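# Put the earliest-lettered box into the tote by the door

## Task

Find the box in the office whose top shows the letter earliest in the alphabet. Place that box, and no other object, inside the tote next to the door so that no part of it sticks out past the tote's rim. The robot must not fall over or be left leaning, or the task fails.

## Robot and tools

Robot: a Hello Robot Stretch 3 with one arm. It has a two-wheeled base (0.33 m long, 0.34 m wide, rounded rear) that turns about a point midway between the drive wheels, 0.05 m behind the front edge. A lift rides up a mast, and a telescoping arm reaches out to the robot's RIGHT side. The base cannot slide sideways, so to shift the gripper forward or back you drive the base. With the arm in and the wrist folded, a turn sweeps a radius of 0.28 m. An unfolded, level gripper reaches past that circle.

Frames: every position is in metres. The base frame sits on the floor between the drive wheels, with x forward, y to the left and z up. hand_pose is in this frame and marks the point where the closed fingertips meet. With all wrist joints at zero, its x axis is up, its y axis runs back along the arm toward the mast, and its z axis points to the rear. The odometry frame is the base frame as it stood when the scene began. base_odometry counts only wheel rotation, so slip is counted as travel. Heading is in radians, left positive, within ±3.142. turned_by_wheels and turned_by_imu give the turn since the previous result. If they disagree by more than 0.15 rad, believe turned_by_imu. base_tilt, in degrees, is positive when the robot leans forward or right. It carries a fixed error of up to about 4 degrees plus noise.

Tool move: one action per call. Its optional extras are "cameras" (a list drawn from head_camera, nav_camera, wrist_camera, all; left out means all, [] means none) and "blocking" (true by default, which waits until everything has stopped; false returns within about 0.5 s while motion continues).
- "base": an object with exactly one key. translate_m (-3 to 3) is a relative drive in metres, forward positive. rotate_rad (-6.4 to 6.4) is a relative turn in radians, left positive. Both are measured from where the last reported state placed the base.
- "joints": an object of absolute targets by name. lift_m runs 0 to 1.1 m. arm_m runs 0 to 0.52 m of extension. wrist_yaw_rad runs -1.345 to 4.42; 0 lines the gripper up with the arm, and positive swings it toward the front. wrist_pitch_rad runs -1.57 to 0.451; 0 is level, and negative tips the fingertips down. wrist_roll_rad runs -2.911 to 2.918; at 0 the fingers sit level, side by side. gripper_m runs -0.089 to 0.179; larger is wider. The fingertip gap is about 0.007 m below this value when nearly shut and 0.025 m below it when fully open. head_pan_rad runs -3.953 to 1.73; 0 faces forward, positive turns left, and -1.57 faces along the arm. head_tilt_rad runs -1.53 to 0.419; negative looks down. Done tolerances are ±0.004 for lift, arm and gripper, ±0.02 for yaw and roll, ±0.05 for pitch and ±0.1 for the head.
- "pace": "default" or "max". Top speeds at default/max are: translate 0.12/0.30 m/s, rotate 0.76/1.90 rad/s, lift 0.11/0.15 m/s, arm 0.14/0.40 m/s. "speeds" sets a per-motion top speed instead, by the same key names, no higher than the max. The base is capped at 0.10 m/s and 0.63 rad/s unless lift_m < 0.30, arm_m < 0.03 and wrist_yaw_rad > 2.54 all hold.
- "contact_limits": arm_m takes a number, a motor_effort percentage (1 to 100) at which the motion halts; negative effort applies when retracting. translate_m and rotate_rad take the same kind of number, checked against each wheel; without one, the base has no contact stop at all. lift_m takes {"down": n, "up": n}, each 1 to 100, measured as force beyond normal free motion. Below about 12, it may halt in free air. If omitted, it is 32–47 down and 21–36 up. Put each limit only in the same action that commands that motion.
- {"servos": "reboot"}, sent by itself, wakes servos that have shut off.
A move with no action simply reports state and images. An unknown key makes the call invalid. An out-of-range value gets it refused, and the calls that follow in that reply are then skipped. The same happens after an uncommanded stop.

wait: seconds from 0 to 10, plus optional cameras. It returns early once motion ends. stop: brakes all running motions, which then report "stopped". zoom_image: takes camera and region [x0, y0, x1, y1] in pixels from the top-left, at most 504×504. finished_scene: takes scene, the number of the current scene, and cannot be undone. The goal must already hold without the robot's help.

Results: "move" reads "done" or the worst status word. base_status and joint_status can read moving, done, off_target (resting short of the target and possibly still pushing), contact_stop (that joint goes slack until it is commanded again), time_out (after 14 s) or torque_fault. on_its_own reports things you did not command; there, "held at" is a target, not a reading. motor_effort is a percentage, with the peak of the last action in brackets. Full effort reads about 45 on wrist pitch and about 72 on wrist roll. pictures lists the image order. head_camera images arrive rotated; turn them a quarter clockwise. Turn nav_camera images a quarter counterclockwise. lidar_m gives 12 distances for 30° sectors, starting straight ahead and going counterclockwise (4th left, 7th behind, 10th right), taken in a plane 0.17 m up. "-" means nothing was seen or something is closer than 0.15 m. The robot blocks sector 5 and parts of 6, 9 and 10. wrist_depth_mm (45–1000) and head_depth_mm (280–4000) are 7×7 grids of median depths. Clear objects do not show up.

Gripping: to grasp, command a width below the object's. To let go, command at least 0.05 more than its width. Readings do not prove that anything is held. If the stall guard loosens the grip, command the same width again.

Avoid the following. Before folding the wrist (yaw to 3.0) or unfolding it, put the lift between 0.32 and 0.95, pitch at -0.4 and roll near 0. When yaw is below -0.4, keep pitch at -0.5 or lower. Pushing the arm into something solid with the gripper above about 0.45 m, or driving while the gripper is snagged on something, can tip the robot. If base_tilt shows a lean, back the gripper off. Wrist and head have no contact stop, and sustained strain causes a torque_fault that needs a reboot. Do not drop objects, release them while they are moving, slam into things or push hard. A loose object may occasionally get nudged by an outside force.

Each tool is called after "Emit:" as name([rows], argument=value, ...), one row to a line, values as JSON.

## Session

Emit:
move(joints={"head_pan_rad": 0.0, "head_tilt_rad": -0.45}, pace="max", cameras=["nav_camera", "head_camera"])

Scene clock: 0.77 s.
move: done
base_odometry: x=+0.000 y=+0.000 heading=+0.000
turned_by_wheels: +0.000
turned_by_imu: +0.000
base_tilt: forward=+1.0 right=-0.3
lidar_m: 1.39 2.07 1.11 0.87 0.86 0.91 1.35 1.08 1.13 0.89 0.88 0.94
head_depth_mm: 1235 1276 1328 1394 1453 1504 1392 / 1439 1505 1571 1655 1735 1675 1393 / 1709 1811 1934 2025 2014 1683 1392 / 1910 2077 2251 2395 2132 1674 1374 / 1837 1969 2148 2349 2111 1676 1383 / 1795 1901 2048 2231 2038 1669 1373 / 1712 1847 1960 2176 2096 1665 1387
base_status: not commanded
joint_positions: lift_m=+0.410 arm_m=+0.002 wrist_yaw_rad=+2.888 wrist_pitch_rad=-0.323 wrist_roll_rad=+0.000 gripper_m=+0.037 head_pan_rad=+0.000 head_tilt_rad=-0.450
joint_status: all done
measured_speeds: all 0
motor_effort: left_wheel=-0.4(0.5) right_wheel=+1.3(2.4) lift_m=+26.0(26.5) arm_m=-10.1(10.3) wrist_yaw_rad=+0.7(1.3) wrist_pitch_rad=+2.4(3.1) wrist_roll_rad=+0.6(1.1) gripper_m=+0.0(1.0) head_pan_rad=-0.2(1.4) head_tilt_rad=-1.3(2.7)
hand_pose: x=+0.0377 y=+0.0812 z=+0.4448 quat_wxyz=(+0.201, +0.706, +0.025, +0.678) (m; base frame)
wrist_depth_mm: - 718 - - - - - / 133 739 - - - - - / 140 175 - - - - - / 150 168 - - - - - / 160 171 959 913 913 923 928 / 709 182 128 695 721 745 741 / 625 192 602 626 583 622 629
pictures: head_camera (sideways), nav_camera (sideways)
Images, in order (width x height): head_camera 896x504, nav_camera 672x504.

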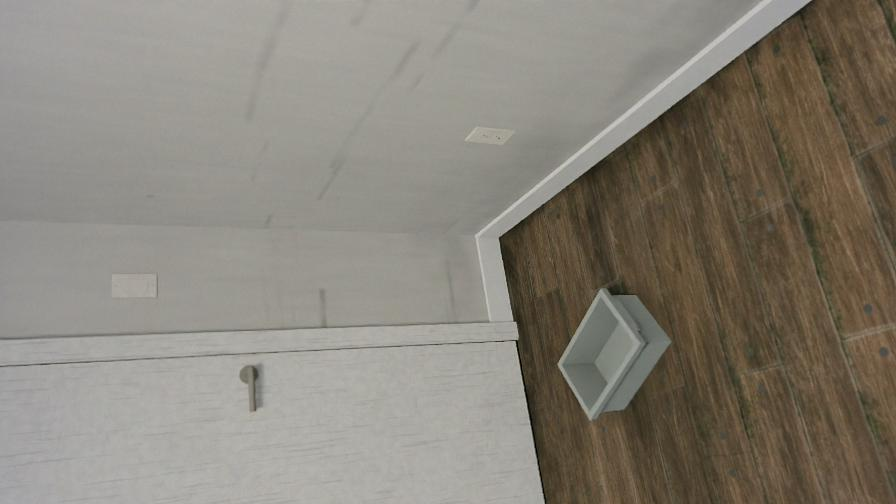

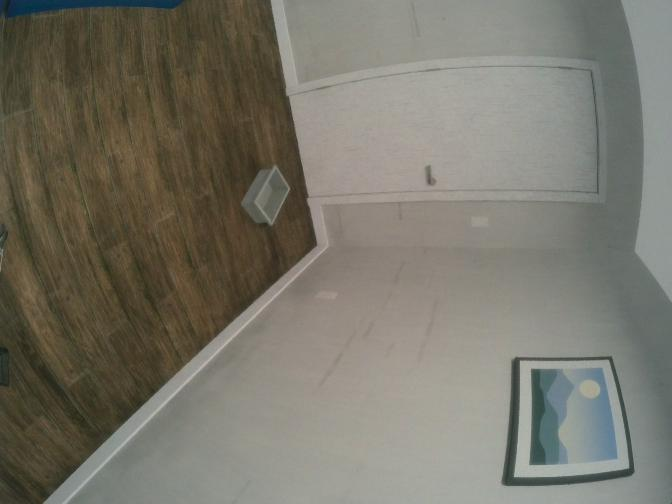

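Emit:
move(joints={"head_pan_rad": 1.3, "head_tilt_rad": -0.3}, pace="max", cameras=["nav_camera", "head_camera"])

Emit:
move(joints={"head_pan_rad": -1.2, "head_tilt_rad": -0.3}, pace="max", cameras=["nav_camera", "head_camera"])

Emit:
move(joints={"head_pan_rad": -2.2, "head_tilt_rad": -0.3}, pace="max", cameras=["nav_camera", "head_camera"])

Emit:
move(joints={"head_pan_rad": -3.2, "head_tilt_rad": -0.3}, pace="max", cameras=["nav_camera", "head_camera"])

Scene clock: 13.10 s.
move: done
base_odometry: x=+0.000 y=+0.000 heading=+0.000
turned_by_wheels: +0.000
turned_by_imu: +0.001
base_tilt: forward=+1.0 right=-0.2
lidar_m: 1.39 2.07 1.11 0.87 0.85 0.91 1.35 1.08 1.14 0.89 0.88 0.94
head_depth_mm: 1105 1182 1262 2450 2500 1986 1565 / 1021 1088 1161 1243 1357 1469 1534 / 953 1008 1071 1141 1229 1334 1446 / 890 938 998 1062 1135 1211 1316 / 835 880 928 985 1048 1112 1196 / 789 828 876 920 974 1035 1104 / 747 783 819 867 910 962 1028
base_status: not commanded
joint_positions: lift_m=+0.410 arm_m=+0.002 wrist_yaw_rad=+2.888 wrist_pitch_rad=-0.323 wrist_roll_rad=+0.000 gripper_m=+0.037 head_pan_rad=+1.329 head_tilt_rad=-0.304
joint_status: all done
measured_speeds: all 0
motor_effort: left_wheel=-0.1(0.4) right_wheel=+1.8(2.5) lift_m=+27.0(27.2) arm_m=-21.3(21.3) wrist_yaw_rad=+0.5(1.4) wrist_pitch_rad=+2.8(3.1) wrist_roll_rad=+0.9(1.0) gripper_m=-0.2(1.2) head_pan_rad=-0.3(5.1) head_tilt_rad=+4.3(5.6)
hand_pose: x=+0.0377 y=+0.0812 z=+0.4448 quat_wxyz=(+0.201, +0.706, +0.025, +0.678) (m; base frame)
wrist_depth_mm: - 729 - - - - - / 133 736 - - - - - / 140 175 - - - - - / 150 167 - - - - - / 160 171 971 930 905 903 929 / 717 182 127 679 726 748 752 / 633 193 606 631 592 635 637
pictures: head_camera (sideways), nav_camera (sideways)
Images, in order (width x height): head_camera 896x504, nav_camera 672x504.

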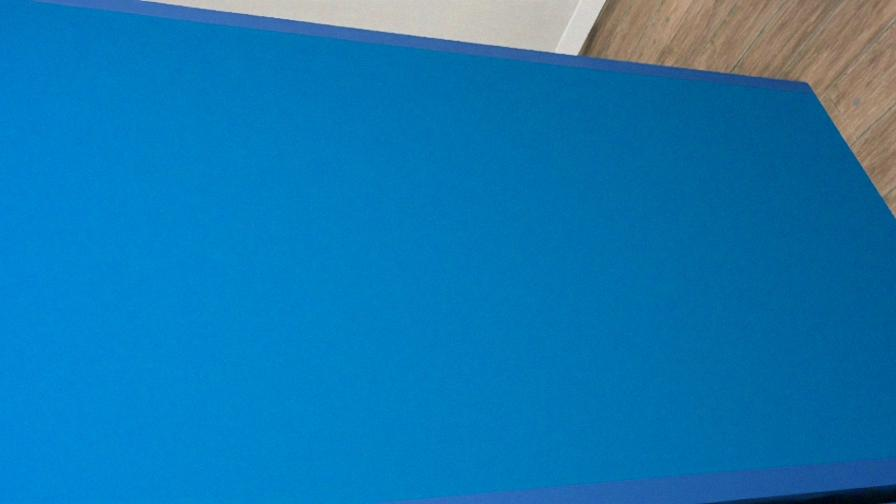

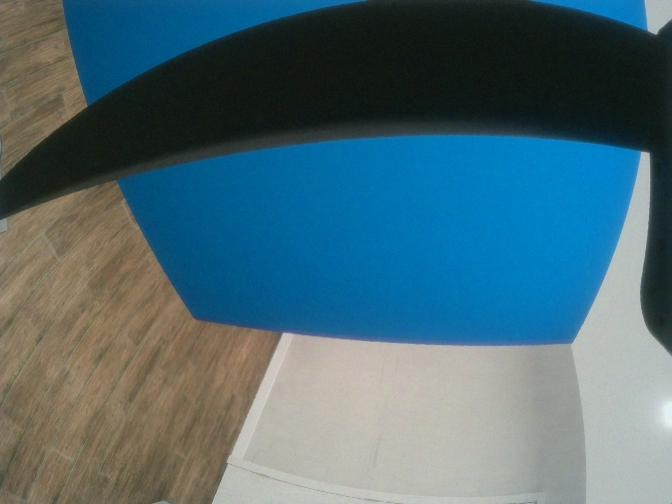

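Scene clock: 14.33 s.
move: done
base_odometry: x=+0.000 y=+0.000 heading=+0.000
turned_by_wheels: +0.000
turned_by_imu: +0.000
base_tilt: forward=+1.0 right=-0.1
lidar_m: 1.38 2.07 1.11 0.87 0.86 0.91 1.35 1.08 1.14 0.89 0.88 0.94
head_depth_mm: 748 785 834 884 937 1007 1081 / 746 785 832 878 937 999 1076 / 747 784 826 877 931 997 1071 / 739 780 826 874 928 993 1063 / 740 778 821 871 923 993 1057 / 734 773 817 868 919 986 1057 / 732 773 812 863 922 976 1057
base_status: not commanded
joint_positions: lift_m=+0.410 arm_m=+0.002 wrist_yaw_rad=+2.888 wrist_pitch_rad=-0.323 wrist_roll_rad=+0.000 gripper_m=+0.037 head_pan_rad=-1.243 head_tilt_rad=-0.301
joint_status: all done
measured_speeds: all 0
motor_effort: left_wheel=-0.4(0.5) right_wheel=+2.2(2.5) lift_m=+27.4(27.5) arm_m=-23.5(23.6) wrist_yaw_rad=+1.0(1.3) wrist_pitch_rad=+2.6(3.2) wrist_roll_rad=+0.8(1.0) gripper_m=-0.4(1.6) head_pan_rad=+1.3(4.6) head_tilt_rad=+3.7(6.3)
hand_pose: x=+0.0377 y=+0.0812 z=+0.4448 quat_wxyz=(+0.201, +0.706, +0.025, +0.678) (m; base frame)
wrist_depth_mm: - 709 - - - - - / 133 747 - - - - - / 140 174 - - - - - / 150 168 - - - - - / 160 172 947 934 908 949 918 / 723 182 127 670 722 754 728 / 619 193 610 622 589 626 627
pictures: head_camera (sideways), nav_camera (sideways)
Images, in order (width x height): head_camera 896x504, nav_camera 672x504.

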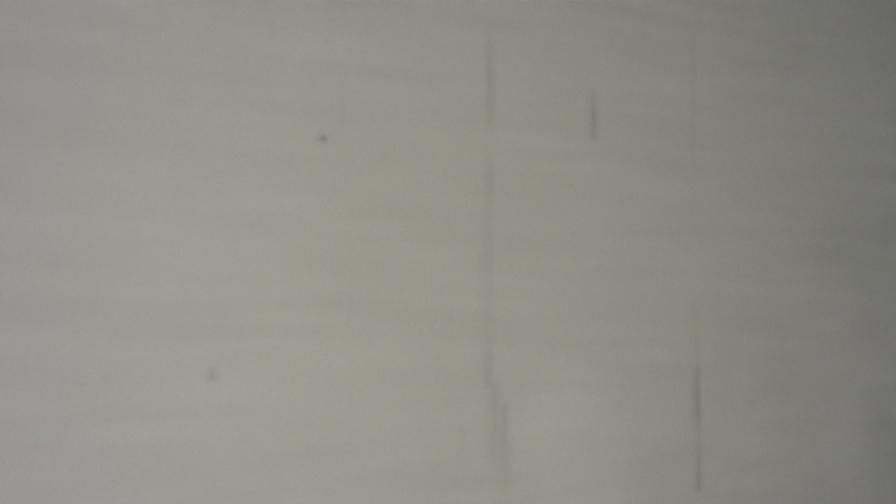

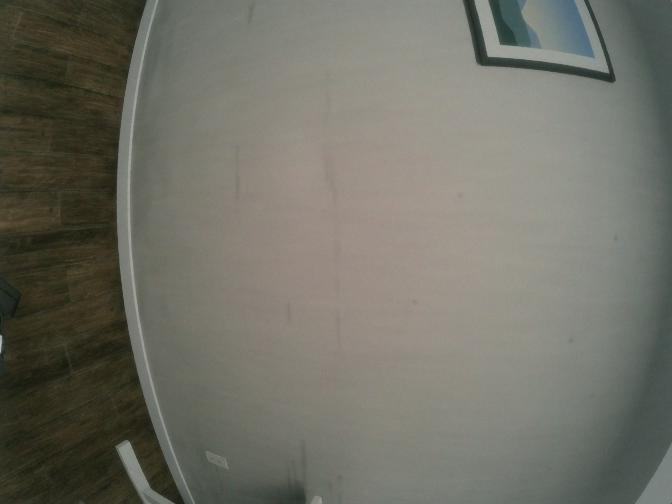

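Scene clock: 15.23 s.
move: done
base_odometry: x=+0.000 y=+0.000 heading=+0.000
turned_by_wheels: +0.000
turned_by_imu: +0.000
base_tilt: forward=+1.2 right=-0.3
lidar_m: 1.39 2.07 1.11 0.86 0.86 0.91 1.35 1.08 1.14 0.89 0.88 0.94
head_depth_mm: 1456 1526 1586 1202 1729 1497 1543 / 1534 1612 1673 1101 1830 1903 1583 / 1611 1681 1756 1176 1927 1881 1574 / 1489 1578 1661 1275 1827 1880 1530 / 1286 1356 1413 1444 1591 1713 1573 / 1137 1188 1235 1293 1366 1449 1474 / 1019 1061 1102 1149 1199 1257 1322
base_status: not commanded
joint_positions: lift_m=+0.410 arm_m=+0.002 wrist_yaw_rad=+2.888 wrist_pitch_rad=-0.323 wrist_roll_rad=+0.000 gripper_m=+0.037 head_pan_rad=-2.243 head_tilt_rad=-0.301
joint_status: all done
measured_speeds: all 0
motor_effort: left_wheel=-0.3(0.4) right_wheel=+1.9(2.6) lift_m=+27.4(27.5) arm_m=-23.3(23.5) wrist_yaw_rad=+0.7(1.1) wrist_pitch_rad=+2.8(3.0) wrist_roll_rad=+0.7(1.1) gripper_m=-0.5(1.0) head_pan_rad=+1.9(5.1) head_tilt_rad=+4.1(6.3)
hand_pose: x=+0.0377 y=+0.0812 z=+0.4448 quat_wxyz=(+0.201, +0.706, +0.025, +0.678) (m; base frame)
wrist_depth_mm: - 722 - - - - - / 133 755 - - - - - / 140 175 - - - - - / 150 168 - - - - - / 161 172 946 951 918 915 898 / 714 181 128 688 718 740 750 / 621 193 595 630 593 624 617
pictures: head_camera (sideways), nav_camera (sideways)
Images, in order (width x height): head_camera 896x504, nav_camera 672x504.

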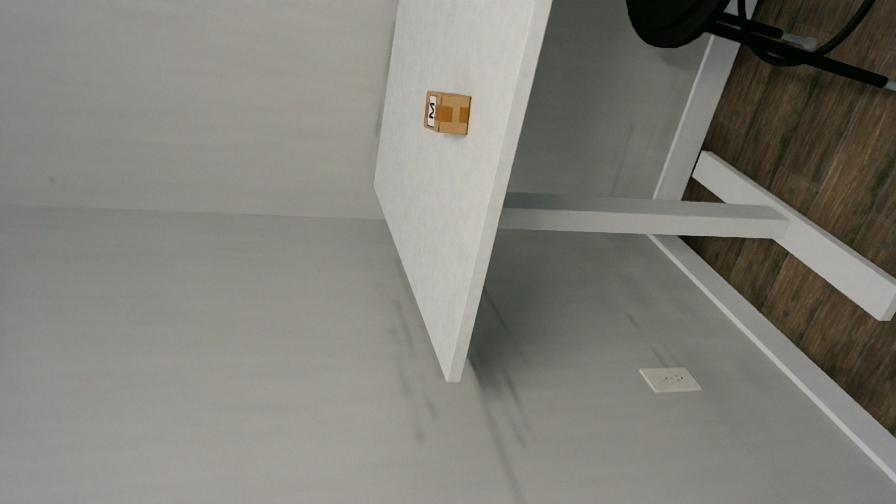

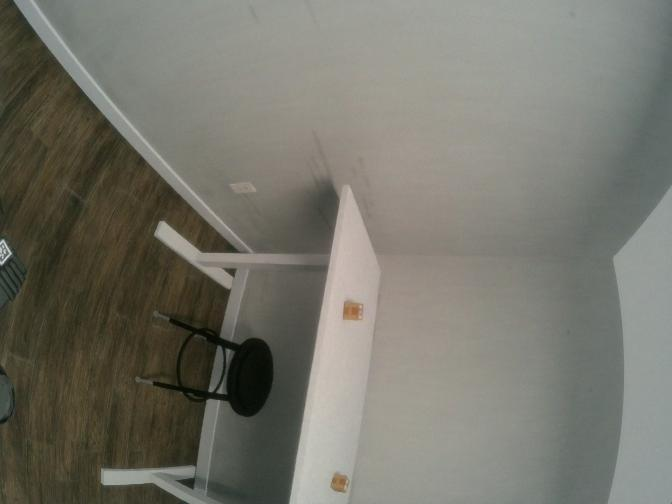

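Scene clock: 16.13 s.
move: done
base_odometry: x=+0.000 y=+0.000 heading=+0.000
turned_by_wheels: +0.000
turned_by_imu: +0.000
base_tilt: forward=+0.9 right=-0.1
lidar_m: 1.39 2.06 1.11 0.87 0.86 0.91 1.35 1.08 1.14 0.89 0.88 0.94
head_depth_mm: 1075 1094 1134 1172 1205 1251 1294 / 1224 1261 1299 1312 1403 1451 1486 / 1413 1462 1505 1427 1650 1733 1582 / 1604 1698 1771 1279 1523 1871 1539 / 1561 1657 1727 1165 1946 1973 1564 / 1495 1564 1664 1157 1839 1914 1564 / 1426 1502 1579 1145 1743 1849 1568
base_status: not commanded
joint_positions: lift_m=+0.410 arm_m=+0.002 wrist_yaw_rad=+2.888 wrist_pitch_rad=-0.323 wrist_roll_rad=+0.000 gripper_m=+0.037 head_pan_rad=-3.243 head_tilt_rad=-0.300
joint_status: all done
measured_speeds: all 0
motor_effort: left_wheel=-0.4(0.4) right_wheel=+2.3(2.7) lift_m=+27.5(27.9) arm_m=-23.0(23.8) wrist_yaw_rad=+0.9(1.2) wrist_pitch_rad=+2.7(3.0) wrist_roll_rad=+0.8(1.1) gripper_m=+0.0(1.1) head_pan_rad=+2.8(4.1) head_tilt_rad=+3.5(6.0)
hand_pose: x=+0.0377 y=+0.0812 z=+0.4448 quat_wxyz=(+0.201, +0.706, +0.025, +0.678) (m; base frame)
wrist_depth_mm: - 713 - - - - - / 133 740 - - - - - / 140 175 - - - - - / 149 167 - - - - - / 161 172 966 913 937 915 935 / 711 182 128 712 711 732 752 / 630 192 608 618 588 629 638
pictures: head_camera (sideways), nav_camera (sideways)
Images, in order (width x height): head_camera 896x504, nav_camera 672x504.

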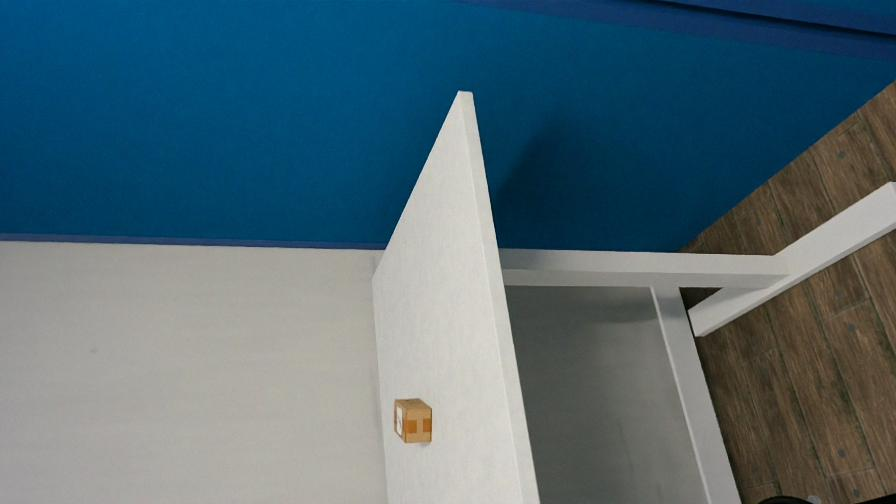

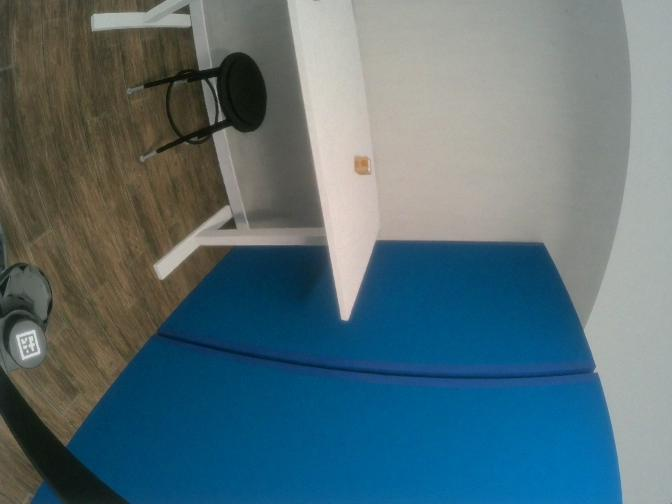

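Emit:
zoom_image(camera="head_camera", region=[370, 380, 460, 460])

Emit:
move(joints={"head_pan_rad": -2.5, "head_tilt_rad": -0.3}, pace="max", cameras=["head_camera"])

Emit:
zoom_image(camera="head_camera", region=[380, 200, 500, 300])

Scaled by 5.600 from the camera's 896x504 image, which has a finer 1280x720 frame.

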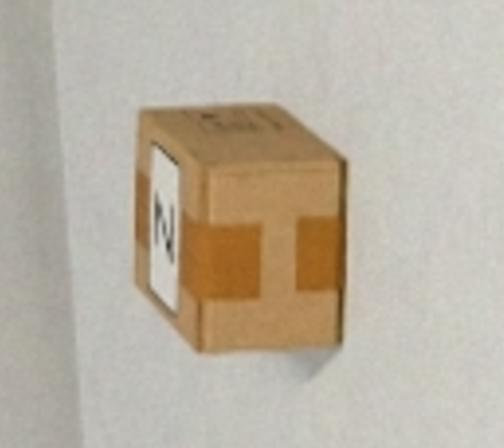

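Scene clock: 24.17 s.
move: done
base_odometry: x=+0.000 y=+0.000 heading=+0.000
turned_by_wheels: +0.000
turned_by_imu: +0.001
base_tilt: forward=+1.0 right=-0.1
lidar_m: 1.39 2.07 1.11 0.87 0.86 0.91 1.35 1.07 1.14 0.89 0.88 0.94
head_depth_mm: 1420 1476 1554 1197 1712 1491 1506 / 1440 1519 1588 1191 1428 1305 1537 / 1491 1552 1634 1193 1826 1627 1545 / 1525 1602 1680 1096 1886 1956 1580 / 1565 1674 1741 1163 1942 1884 1581 / 1581 1671 1749 1260 1783 1838 1532 / 1386 1422 1473 1245 1570 1643 1559
base_status: not commanded
joint_positions: lift_m=+0.410 arm_m=+0.002 wrist_yaw_rad=+2.888 wrist_pitch_rad=-0.323 wrist_roll_rad=+0.000 gripper_m=+0.037 head_pan_rad=-2.483 head_tilt_rad=-0.300
joint_status: all done
measured_speeds: all 0
motor_effort: left_wheel=-0.2(0.5) right_wheel=+1.7(2.4) lift_m=+28.4(28.6) arm_m=-22.8(23.2) wrist_yaw_rad=+0.5(1.3) wrist_pitch_rad=+2.7(3.0) wrist_roll_rad=+0.8(1.0) gripper_m=+0.5(1.2) head_pan_rad=+1.3(4.6) head_tilt_rad=+3.2(5.6)
hand_pose: x=+0.0377 y=+0.0812 z=+0.4448 quat_wxyz=(+0.201, +0.706, +0.025, +0.678) (m; base frame)
wrist_depth_mm: - 717 - - - - - / 133 754 - - - - - / 140 174 - - - - - / 150 167 - - - - - / 160 171 944 927 931 929 933 / 718 182 127 692 711 758 743 / 635 193 612 624 590 630 620
pictures: head_camera (sideways)
Images, in order (width x height): head_camera 896x504.

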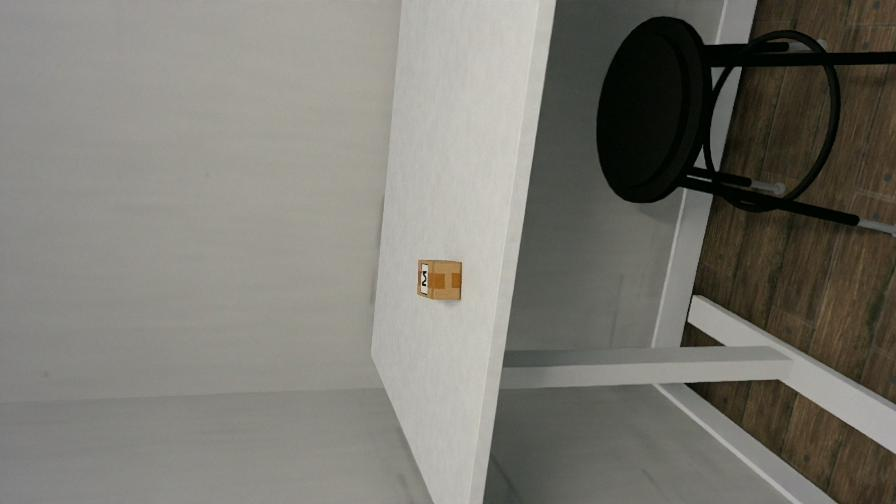

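Scaled by 4.200 from the camera's 896x504 image, which has a finer 1280x720 frame.

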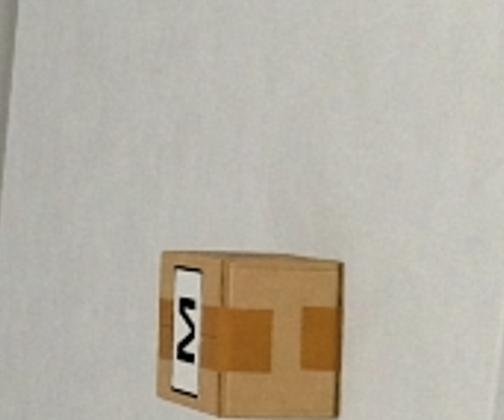

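Emit:
move(base={"rotate_rad": 0.8}, joints={"lift_m": 0.28, "head_pan_rad": 0.0, "head_tilt_rad": -0.35}, pace="max", cameras=["nav_camera", "head_camera"])

Emit:
move(base={"translate_m": 1.6}, pace="max", cameras=[])

Emit:
move(base={"rotate_rad": 1.19}, joints={"head_pan_rad": 0.4, "head_tilt_rad": -0.3}, pace="max", cameras=["nav_camera", "head_camera"])

Scene clock: 82.10 s.
move: done
base_odometry: x=+0.000 y=+0.000 heading=+0.800
turned_by_wheels: +0.800
turned_by_imu: +0.797
base_tilt: forward=+0.8 right=-0.1
lidar_m: 2.08 0.94 0.85 0.86 1.05 1.08 1.11 0.96 0.88 0.89 1.09 2.07
head_depth_mm: 1756 1853 1951 2065 2175 1887 1498 / 1864 1935 2050 2203 2294 1866 1497 / 1905 2027 2158 2258 2408 1876 1501 / 2011 2136 2275 2402 2455 1865 1484 / 2092 2222 2389 2553 2448 1864 1505 / 2151 2298 2417 2576 1514 1606 1495 / 1087 1137 1180 1235 1299 1362 1415
base_status: done
joint_positions: lift_m=+0.280 arm_m=+0.002 wrist_yaw_rad=+2.888 wrist_pitch_rad=-0.324 wrist_roll_rad=+0.000 gripper_m=+0.037 head_pan_rad=+0.016 head_tilt_rad=-0.349
joint_status: all done
measured_speeds: translate_m=+0.000 rotate_rad=+0.000 lift_m=+0.000 arm_m=+0.000 wrist_yaw_rad=+0.000 wrist_pitch_rad=+0.000 wrist_roll_rad=+0.000 head_pan_rad=-0.024 head_tilt_rad=+0.000
motor_effort: left_wheel=-8.8(15.3) right_wheel=+9.7(15.2) lift_m=+22.2(26.9) arm_m=-23.2(23.7) wrist_yaw_rad=+0.9(1.2) wrist_pitch_rad=+3.2(3.4) wrist_roll_rad=+0.8(1.1) gripper_m=+0.2(1.3) head_pan_rad=-3.1(4.9) head_tilt_rad=-2.3(3.9)
hand_pose: x=+0.0376 y=+0.0810 z=+0.3143 quat_wxyz=(+0.202, +0.706, +0.025, +0.678) (m; base frame)
wrist_depth_mm: - 140 - - 760 - - / 133 - - - 800 - - / 140 171 - - 845 - - / 150 169 917 882 892 870 874 / 167 172 732 703 706 703 715 / 545 182 128 529 546 567 580 / 474 192 295 478 471 483 483
pictures: head_camera (sideways), nav_camera (sideways)
Images, in order (width x height): head_camera 896x504, nav_camera 672x504.

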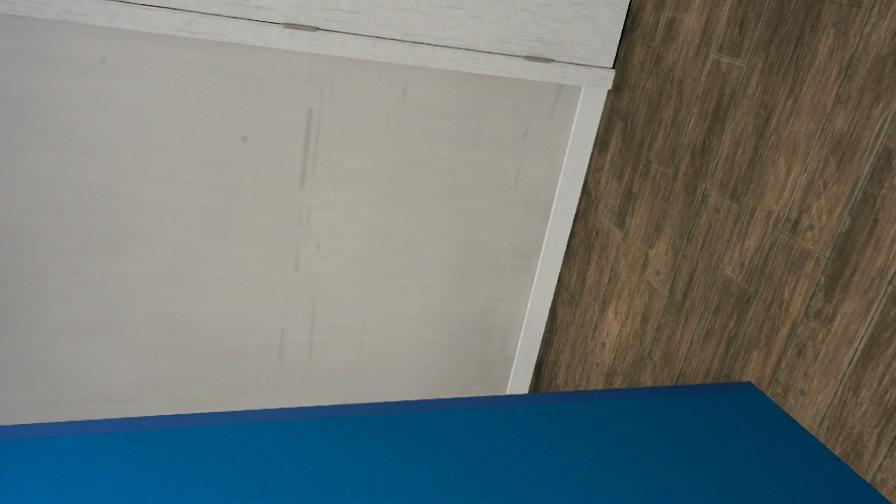

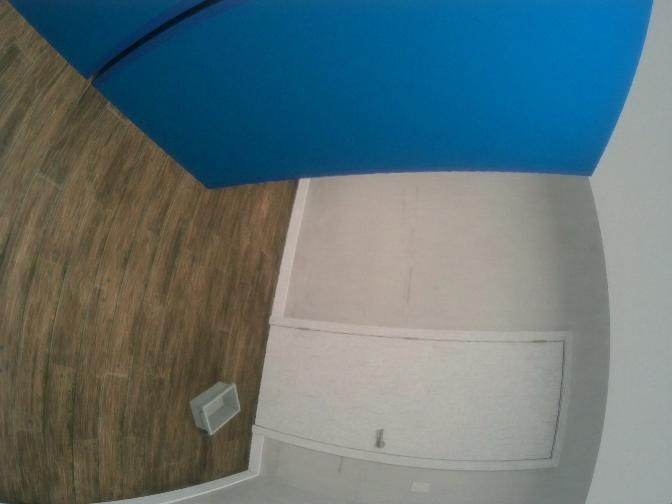

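Scene clock: 88.83 s.
move: done
base_odometry: x=+1.115 y=+1.147 heading=+0.800
turned_by_wheels: +0.000
turned_by_imu: -0.001
base_tilt: forward=+0.9 right=-0.1
lidar_m: 0.61 0.75 1.49 0.61 0.54 0.70 2.49 1.58 1.44 1.00 0.63 0.61
head_depth_mm: 480 506 532 565 597 637 686 / 498 524 556 591 630 673 723 / 518 548 581 620 660 712 766 / 539 570 606 651 699 751 812 / 564 599 638 685 735 800 873 / 590 628 671 721 781 850 933 / 616 661 711 768 829 910 1006
base_status: done
joint_positions: lift_m=+0.280 arm_m=+0.002 wrist_yaw_rad=+2.888 wrist_pitch_rad=-0.324 wrist_roll_rad=+0.000 gripper_m=+0.037 head_pan_rad=+0.000 head_tilt_rad=-0.350
joint_status: not commanded
measured_speeds: all 0
motor_effort: left_wheel=+6.9(12.6) right_wheel=+1.9(18.8) lift_m=+26.8(27.0) arm_m=-22.4(23.4) wrist_yaw_rad=+0.8(1.5) wrist_pitch_rad=+3.0(3.6) wrist_roll_rad=+0.8(1.1) gripper_m=+0.7(1.6) head_pan_rad=-1.6(4.5) head_tilt_rad=-0.8(2.5)
hand_pose: x=+0.0376 y=+0.0810 z=+0.3143 quat_wxyz=(+0.202, +0.706, +0.025, +0.678) (m; base frame)
wrist_depth_mm: - 481 - - - - - / 133 148 - - - - - / 141 155 - - - - - / 150 158 882 939 920 923 - / 166 170 738 705 722 707 683 / - 182 127 529 549 574 574 / 474 192 292 476 466 481 482
pictures: none
No camera images: "cameras" was empty.

Scene clock: 90.70 s.
move: done
base_odometry: x=+1.115 y=+1.147 heading=+1.989
turned_by_wheels: +1.190
turned_by_imu: +1.186
base_tilt: forward=+0.9 right=-0.2
lidar_m: 2.13 0.52 0.46 1.00 2.11 1.51 1.44 0.86 0.62 0.61 0.62 0.84
head_depth_mm: 2864 2978 3067 3284 2743 2007 1566 / 2956 3114 3243 3465 2713 1979 1582 / 3058 3203 3343 3488 2640 1977 1561 / 3166 3428 3509 3646 2579 1925 1519 / 596 628 661 698 741 789 839 / 513 535 559 585 615 647 685 / 452 467 486 505 527 551 575
base_status: done
joint_positions: lift_m=+0.280 arm_m=+0.002 wrist_yaw_rad=+2.888 wrist_pitch_rad=-0.324 wrist_roll_rad=+0.000 gripper_m=+0.037 head_pan_rad=+0.402 head_tilt_rad=-0.302
joint_status: all done
measured_speeds: all 0
motor_effort: left_wheel=-9.3(15.8) right_wheel=+9.1(17.6) lift_m=+28.0(28.0) arm_m=-23.1(23.9) wrist_yaw_rad=+0.8(1.4) wrist_pitch_rad=+3.2(3.5) wrist_roll_rad=+0.8(1.1) gripper_m=-0.2(1.2) head_pan_rad=+2.1(5.2) head_tilt_rad=+4.3(7.3)
hand_pose: x=+0.0376 y=+0.0810 z=+0.3143 quat_wxyz=(+0.202, +0.706, +0.025, +0.678) (m; base frame)
wrist_depth_mm: - - - - 429 426 468 / 133 - - - 447 461 507 / 140 - - - 475 499 527 / 150 169 920 920 523 524 853 / 166 173 747 708 157 - 679 / 545 183 128 536 131 580 572 / 483 193 293 482 465 482 477
pictures: head_camera (sideways), nav_camera (sideways)
Images, in order (width x height): head_camera 896x504, nav_camera 672x504.

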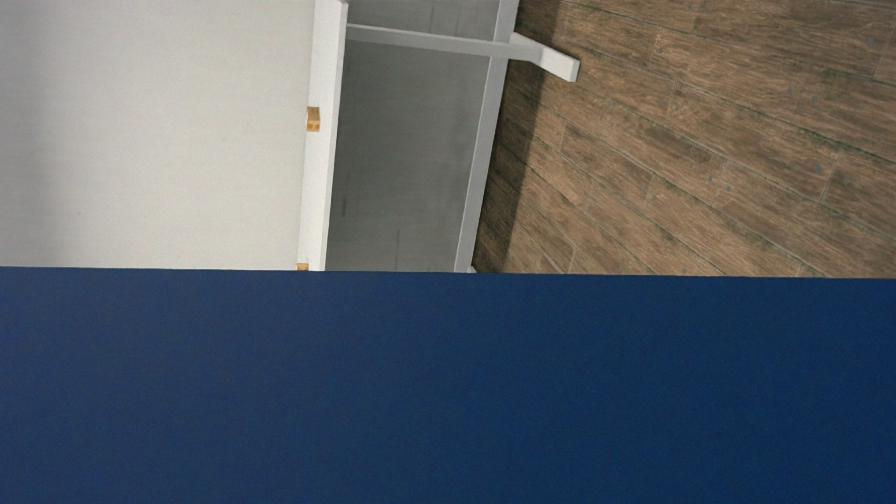

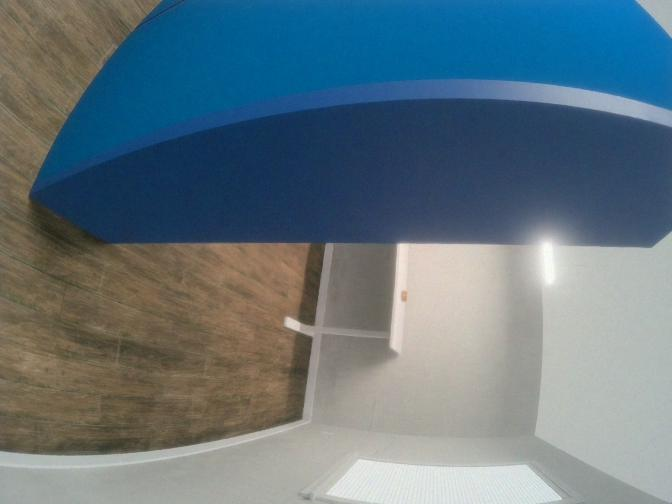

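Emit:
move(base={"translate_m": 1.25}, joints={"head_pan_rad": 0.9, "head_tilt_rad": -0.25}, pace="max", cameras=["nav_camera", "head_camera"])

Emit:
zoom_image(camera="head_camera", region=[200, 0, 420, 252])

Emit:
zoom_image(camera="head_camera", region=[200, 252, 420, 504])

Scene clock: 113.27 s.
move: done
base_odometry: x=+0.607 y=+2.289 heading=+1.989
turned_by_wheels: +0.000
turned_by_imu: -0.001
base_tilt: forward=+1.0 right=-0.2
lidar_m: 1.66 1.66 2.30 2.26 1.39 0.63 2.40 0.84 0.60 0.57 0.59 0.79
head_depth_mm: 2270 2327 2383 2100 2496 2161 1676 / 2481 2545 2602 2670 2748 2143 1657 / 2774 2802 2973 2396 2694 2148 1665 / 3116 3245 3304 3523 3025 2128 1661 / 3269 3435 3537 3748 2959 2117 1651 / 3063 3181 3303 3565 2967 2118 1640 / 2901 3035 3109 3243 2932 2122 1639
base_status: done
joint_positions: lift_m=+0.280 arm_m=+0.002 wrist_yaw_rad=+2.888 wrist_pitch_rad=-0.324 wrist_roll_rad=+0.000 gripper_m=+0.037 head_pan_rad=+0.900 head_tilt_rad=-0.249
joint_status: all done
measured_speeds: all 0
motor_effort: left_wheel=-0.5(15.5) right_wheel=+8.2(14.8) lift_m=+21.1(30.3) arm_m=-17.8(21.5) wrist_yaw_rad=+0.7(1.3) wrist_pitch_rad=+3.3(3.6) wrist_roll_rad=+0.9(1.1) gripper_m=-0.6(1.2) head_pan_rad=-3.5(4.7) head_tilt_rad=+3.3(5.9)
hand_pose: x=+0.0376 y=+0.0810 z=+0.3143 quat_wxyz=(+0.202, +0.706, +0.025, +0.678) (m; base frame)
wrist_depth_mm: - - - - - - - / 133 - - - - - - / 140 - - - - - - / 150 169 925 913 904 918 951 / 167 172 737 710 705 721 714 / 549 184 128 532 552 569 581 / 481 193 292 479 470 486 476
pictures: head_camera (sideways), nav_camera (sideways)
Images, in order (width x height): head_camera 896x504, nav_camera 672x504.

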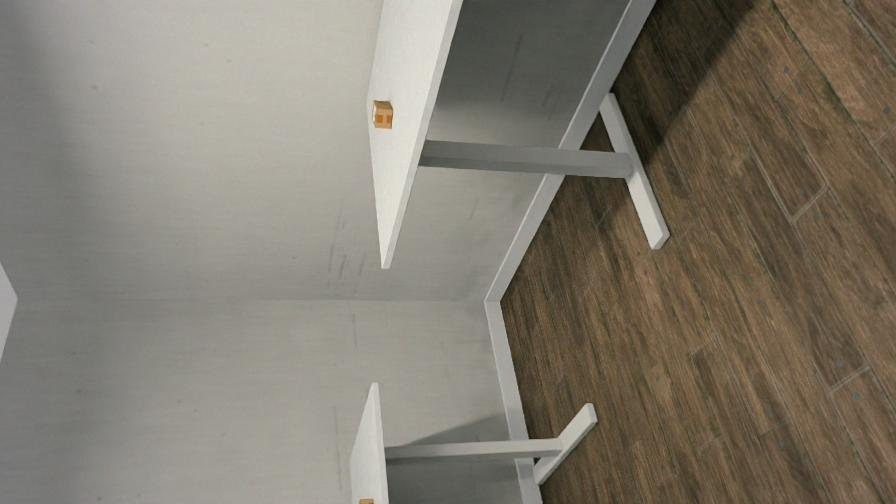

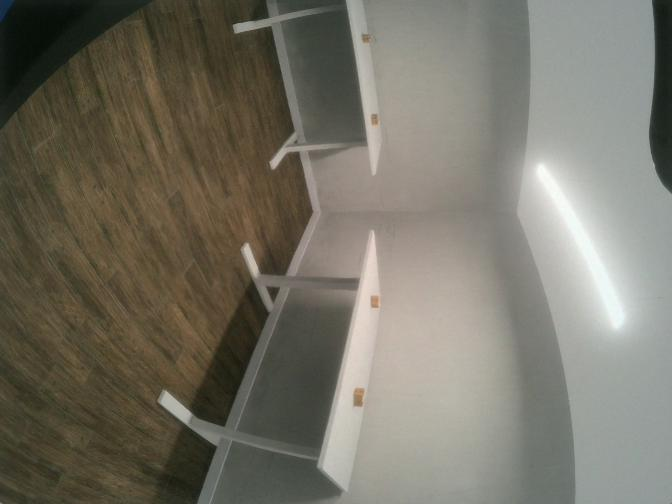

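Scaled by 2.000 from the camera's 896x504 image, which has a finer 1280x720 frame.

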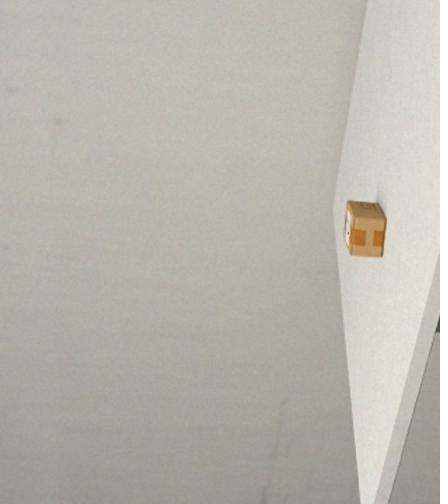

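Scaled by 2.000 from the camera's 896x504 image, which has a finer 1280x720 frame.

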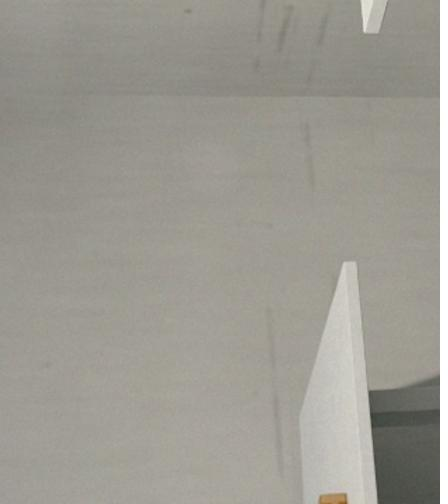

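Emit:
move(base={"rotate_rad": 0.807}, pace="max", cameras=[])

Emit:
move(base={"translate_m": 1.02}, joints={"head_pan_rad": -0.8, "head_tilt_rad": -0.3}, pace="max", cameras=["head_camera"])

Emit:
move(base={"rotate_rad": 0.765}, joints={"head_pan_rad": -1.57, "head_tilt_rad": -0.4}, pace="max", cameras=["head_camera"])

Scene clock: 133.77 s.
move: done
base_odometry: x=+0.607 y=+2.289 heading=+2.796
turned_by_wheels: +0.807
turned_by_imu: +0.803
base_tilt: forward=+0.9 right=-0.1
lidar_m: 2.30 2.92 1.36 0.63 0.76 1.18 0.67 0.57 0.57 0.65 1.12 1.66
head_depth_mm: 2776 2860 2991 3154 3045 2167 1672 / 2796 2896 2969 3231 3005 2131 1665 / 2832 2979 3085 3267 2903 2122 1680 / 2826 2986 3097 3277 2958 2139 1662 / 2031 2108 2178 2303 2395 2113 1652 / 1758 1522 2166 1457 1465 1537 1557 / 1167 1199 1282 1314 1417 1298 1545
base_status: done
joint_positions: lift_m=+0.280 arm_m=+0.002 wrist_yaw_rad=+2.888 wrist_pitch_rad=-0.324 wrist_roll_rad=+0.000 gripper_m=+0.037 head_pan_rad=+0.900 head_tilt_rad=-0.249
joint_status: not commanded
measured_speeds: all 0
motor_effort: left_wheel=-8.1(16.5) right_wheel=+8.1(16.2) lift_m=+23.2(23.4) arm_m=-20.1(20.1) wrist_yaw_rad=+0.3(1.2) wrist_pitch_rad=+3.0(3.5) wrist_roll_rad=+0.9(1.1) gripper_m=+0.8(0.9) head_pan_rad=-1.6(4.2) head_tilt_rad=+1.0(2.9)
hand_pose: x=+0.0376 y=+0.0810 z=+0.3143 quat_wxyz=(+0.202, +0.706, +0.025, +0.678) (m; base frame)
wrist_depth_mm: - 149 - - - - - / 133 - - - - - - / 141 155 - - - - - / 149 159 790 918 918 913 935 / 167 172 717 714 717 710 703 / 551 182 128 531 558 574 568 / 478 192 292 483 464 481 477
pictures: none
No camera images: "cameras" was empty.

Scene clock: 138.53 s.
move: done
base_odometry: x=-0.352 y=+2.635 heading=+2.796
turned_by_wheels: +0.000
turned_by_imu: +0.000
base_tilt: forward=+1.1 right=-0.1
lidar_m: 1.29 2.05 2.20 1.94 1.38 1.26 1.49 1.27 1.27 1.46 0.93 1.35
head_depth_mm: 1148 1205 1278 1199 757 626 1454 / 1152 1206 1279 1194 751 1525 1544 / 1157 1211 1286 1181 747 1532 1569 / 1160 1218 1289 1166 743 1547 1575 / 1161 1223 1283 1161 741 1539 1570 / 1158 1222 1287 1147 736 1553 1560 / 1170 1229 1290 1138 729 1557 1562
base_status: done
joint_positions: lift_m=+0.280 arm_m=+0.002 wrist_yaw_rad=+2.888 wrist_pitch_rad=-0.324 wrist_roll_rad=+0.000 gripper_m=+0.037 head_pan_rad=-0.801 head_tilt_rad=-0.300
joint_status: all done
measured_speeds: all 0
motor_effort: left_wheel=+4.2(11.8) right_wheel=+0.3(17.7) lift_m=+29.4(30.1) arm_m=-22.2(23.6) wrist_yaw_rad=+0.7(1.2) wrist_pitch_rad=+3.1(3.5) wrist_roll_rad=+0.9(1.1) gripper_m=+0.6(1.3) head_pan_rad=+3.0(5.6) head_tilt_rad=-0.9(3.2)
hand_pose: x=+0.0376 y=+0.0810 z=+0.3143 quat_wxyz=(+0.202, +0.706, +0.025, +0.678) (m; base frame)
wrist_depth_mm: - - - - - - - / 133 - - - - - - / 140 - - - - - - / 150 169 922 918 917 936 933 / 167 172 746 711 709 701 704 / 544 183 128 531 548 573 576 / 476 192 296 475 465 481 483
pictures: head_camera (sideways)
Images, in order (width x height): head_camera 896x504.

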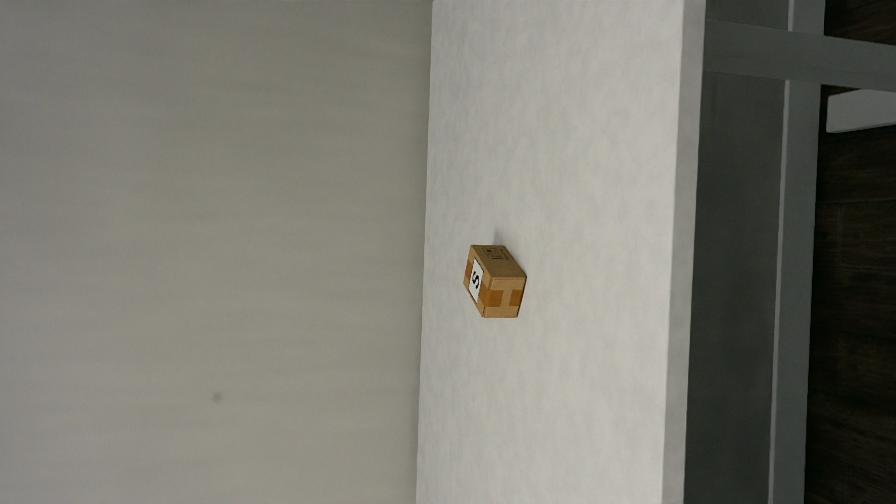

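Scene clock: 140.10 s.
move: done
base_odometry: x=-0.352 y=+2.635 heading=-2.723
turned_by_wheels: +0.765
turned_by_imu: +0.762
base_tilt: forward=+1.0 right=-0.3
lidar_m: 2.06 1.94 1.35 1.31 1.25 1.34 1.27 1.30 0.93 0.93 1.38 1.29
head_depth_mm: 1135 1222 1289 895 656 1640 1443 / 1144 1218 1280 891 653 1620 1275 / 1145 1226 1286 886 679 1650 1439 / 1138 1225 1279 883 677 1643 1427 / 1143 1221 1290 861 675 1648 1424 / 1143 1224 1287 877 672 1638 1433 / 1152 1227 1290 870 669 1646 1438
base_status: done
joint_positions: lift_m=+0.280 arm_m=+0.002 wrist_yaw_rad=+2.888 wrist_pitch_rad=-0.324 wrist_roll_rad=+0.000 gripper_m=+0.037 head_pan_rad=-1.583 head_tilt_rad=-0.402
joint_status: all done
measured_speeds: all 0
motor_effort: left_wheel=-7.0(15.3) right_wheel=+8.1(16.7) lift_m=+28.4(29.5) arm_m=-23.0(23.7) wrist_yaw_rad=+0.9(1.1) wrist_pitch_rad=+2.9(3.3) wrist_roll_rad=+0.9(1.0) gripper_m=-0.1(1.2) head_pan_rad=+2.1(6.0) head_tilt_rad=-1.0(3.5)
hand_pose: x=+0.0376 y=+0.0810 z=+0.3143 quat_wxyz=(+0.202, +0.706, +0.025, +0.678) (m; base frame)
wrist_depth_mm: - - - - - - - / 133 - - - - - - / 140 - - - - - - / 150 169 915 912 906 924 917 / 166 173 733 704 710 710 705 / 543 183 127 533 554 580 571 / 477 193 295 481 466 478 479
pictures: head_camera (sideways)
Images, in order (width x height): head_camera 896x504.

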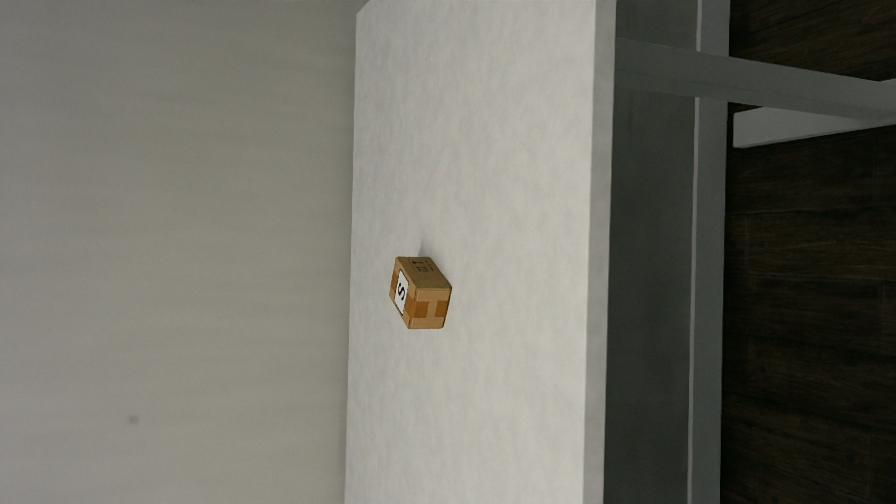

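Emit:
zoom_image(camera="head_camera", region=[370, 245, 460, 335])

Emit:
move(base={"translate_m": 0.85}, pace="max", cameras=["head_camera", "nav_camera"])

Emit:
zoom_image(camera="head_camera", region=[340, 150, 480, 350])

Scaled by 5.600 from the camera's 896x504 image, which has a finer 1280x720 frame.

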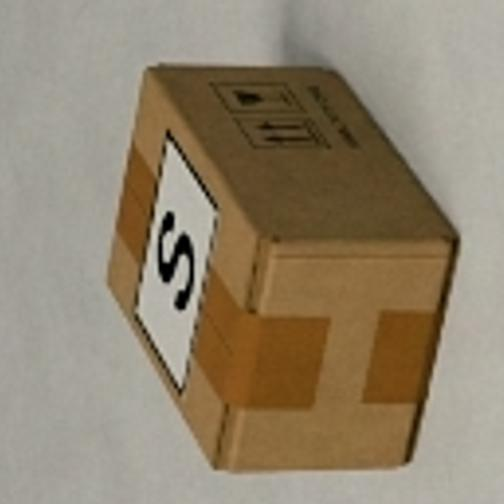

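Scene clock: 147.90 s.
move: done
base_odometry: x=-1.129 y=+2.290 heading=-2.723
turned_by_wheels: +0.000
turned_by_imu: +0.000
base_tilt: forward=+1.0 right=-0.2
lidar_m: 1.22 1.50 1.42 1.28 1.30 2.23 2.12 1.40 1.38 0.86 1.34 1.73
head_depth_mm: 1098 1171 1247 901 628 1616 1445 / 1101 1180 1257 843 627 1608 1443 / 1104 1184 1260 835 622 1614 1433 / 1107 1188 1261 885 620 1621 1436 / 1109 1185 1257 882 618 1587 1325 / 1112 1192 1262 875 643 1631 1429 / 1112 1183 1273 1377 641 1630 1424
base_status: done
joint_positions: lift_m=+0.280 arm_m=+0.002 wrist_yaw_rad=+2.888 wrist_pitch_rad=-0.324 wrist_roll_rad=+0.000 gripper_m=+0.037 head_pan_rad=-1.570 head_tilt_rad=-0.402
joint_status: not commanded
measured_speeds: all 0
motor_effort: left_wheel=+6.2(14.9) right_wheel=+2.0(14.5) lift_m=+23.1(26.2) arm_m=-17.8(21.1) wrist_yaw_rad=+0.7(1.3) wrist_pitch_rad=+3.1(3.5) wrist_roll_rad=+0.7(1.2) gripper_m=+0.2(1.2) head_pan_rad=+2.8(4.1) head_tilt_rad=+3.5(3.8)
hand_pose: x=+0.0376 y=+0.0810 z=+0.3143 quat_wxyz=(+0.202, +0.706, +0.025, +0.678) (m; base frame)
wrist_depth_mm: - - - - - - - / 133 - - - - - - / 140 - - - - - - / 149 168 921 908 926 922 961 / 166 172 741 707 701 708 711 / 544 182 128 534 552 572 571 / 474 192 293 481 466 484 479
pictures: head_camera (sideways), nav_camera (sideways)
Images, in order (width x height): head_camera 896x504, nav_camera 672x504.

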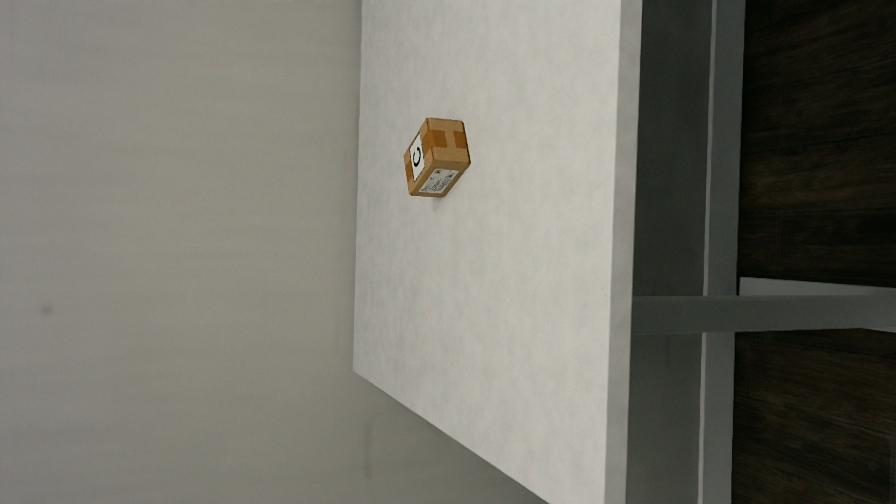

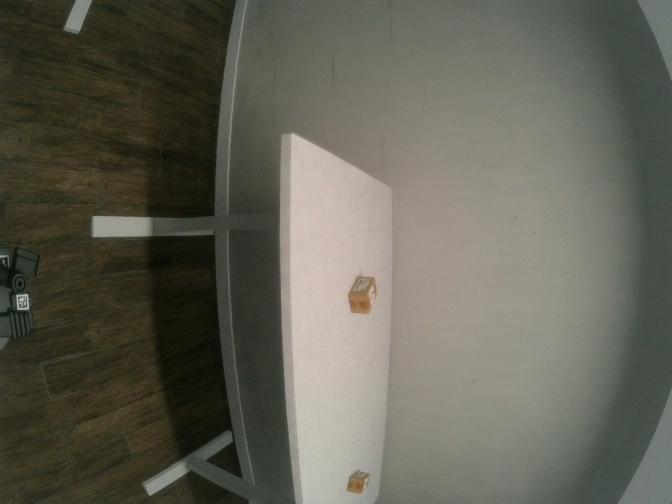

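Scaled by 2.520 from the camera's 896x504 image, which has a finer 1280x720 frame.

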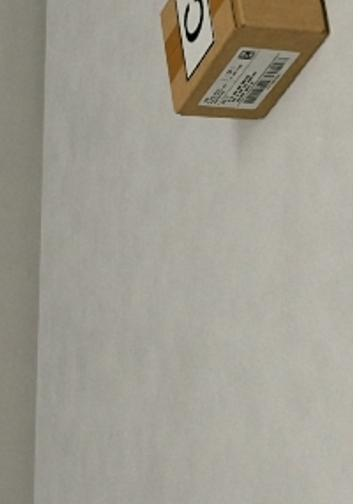

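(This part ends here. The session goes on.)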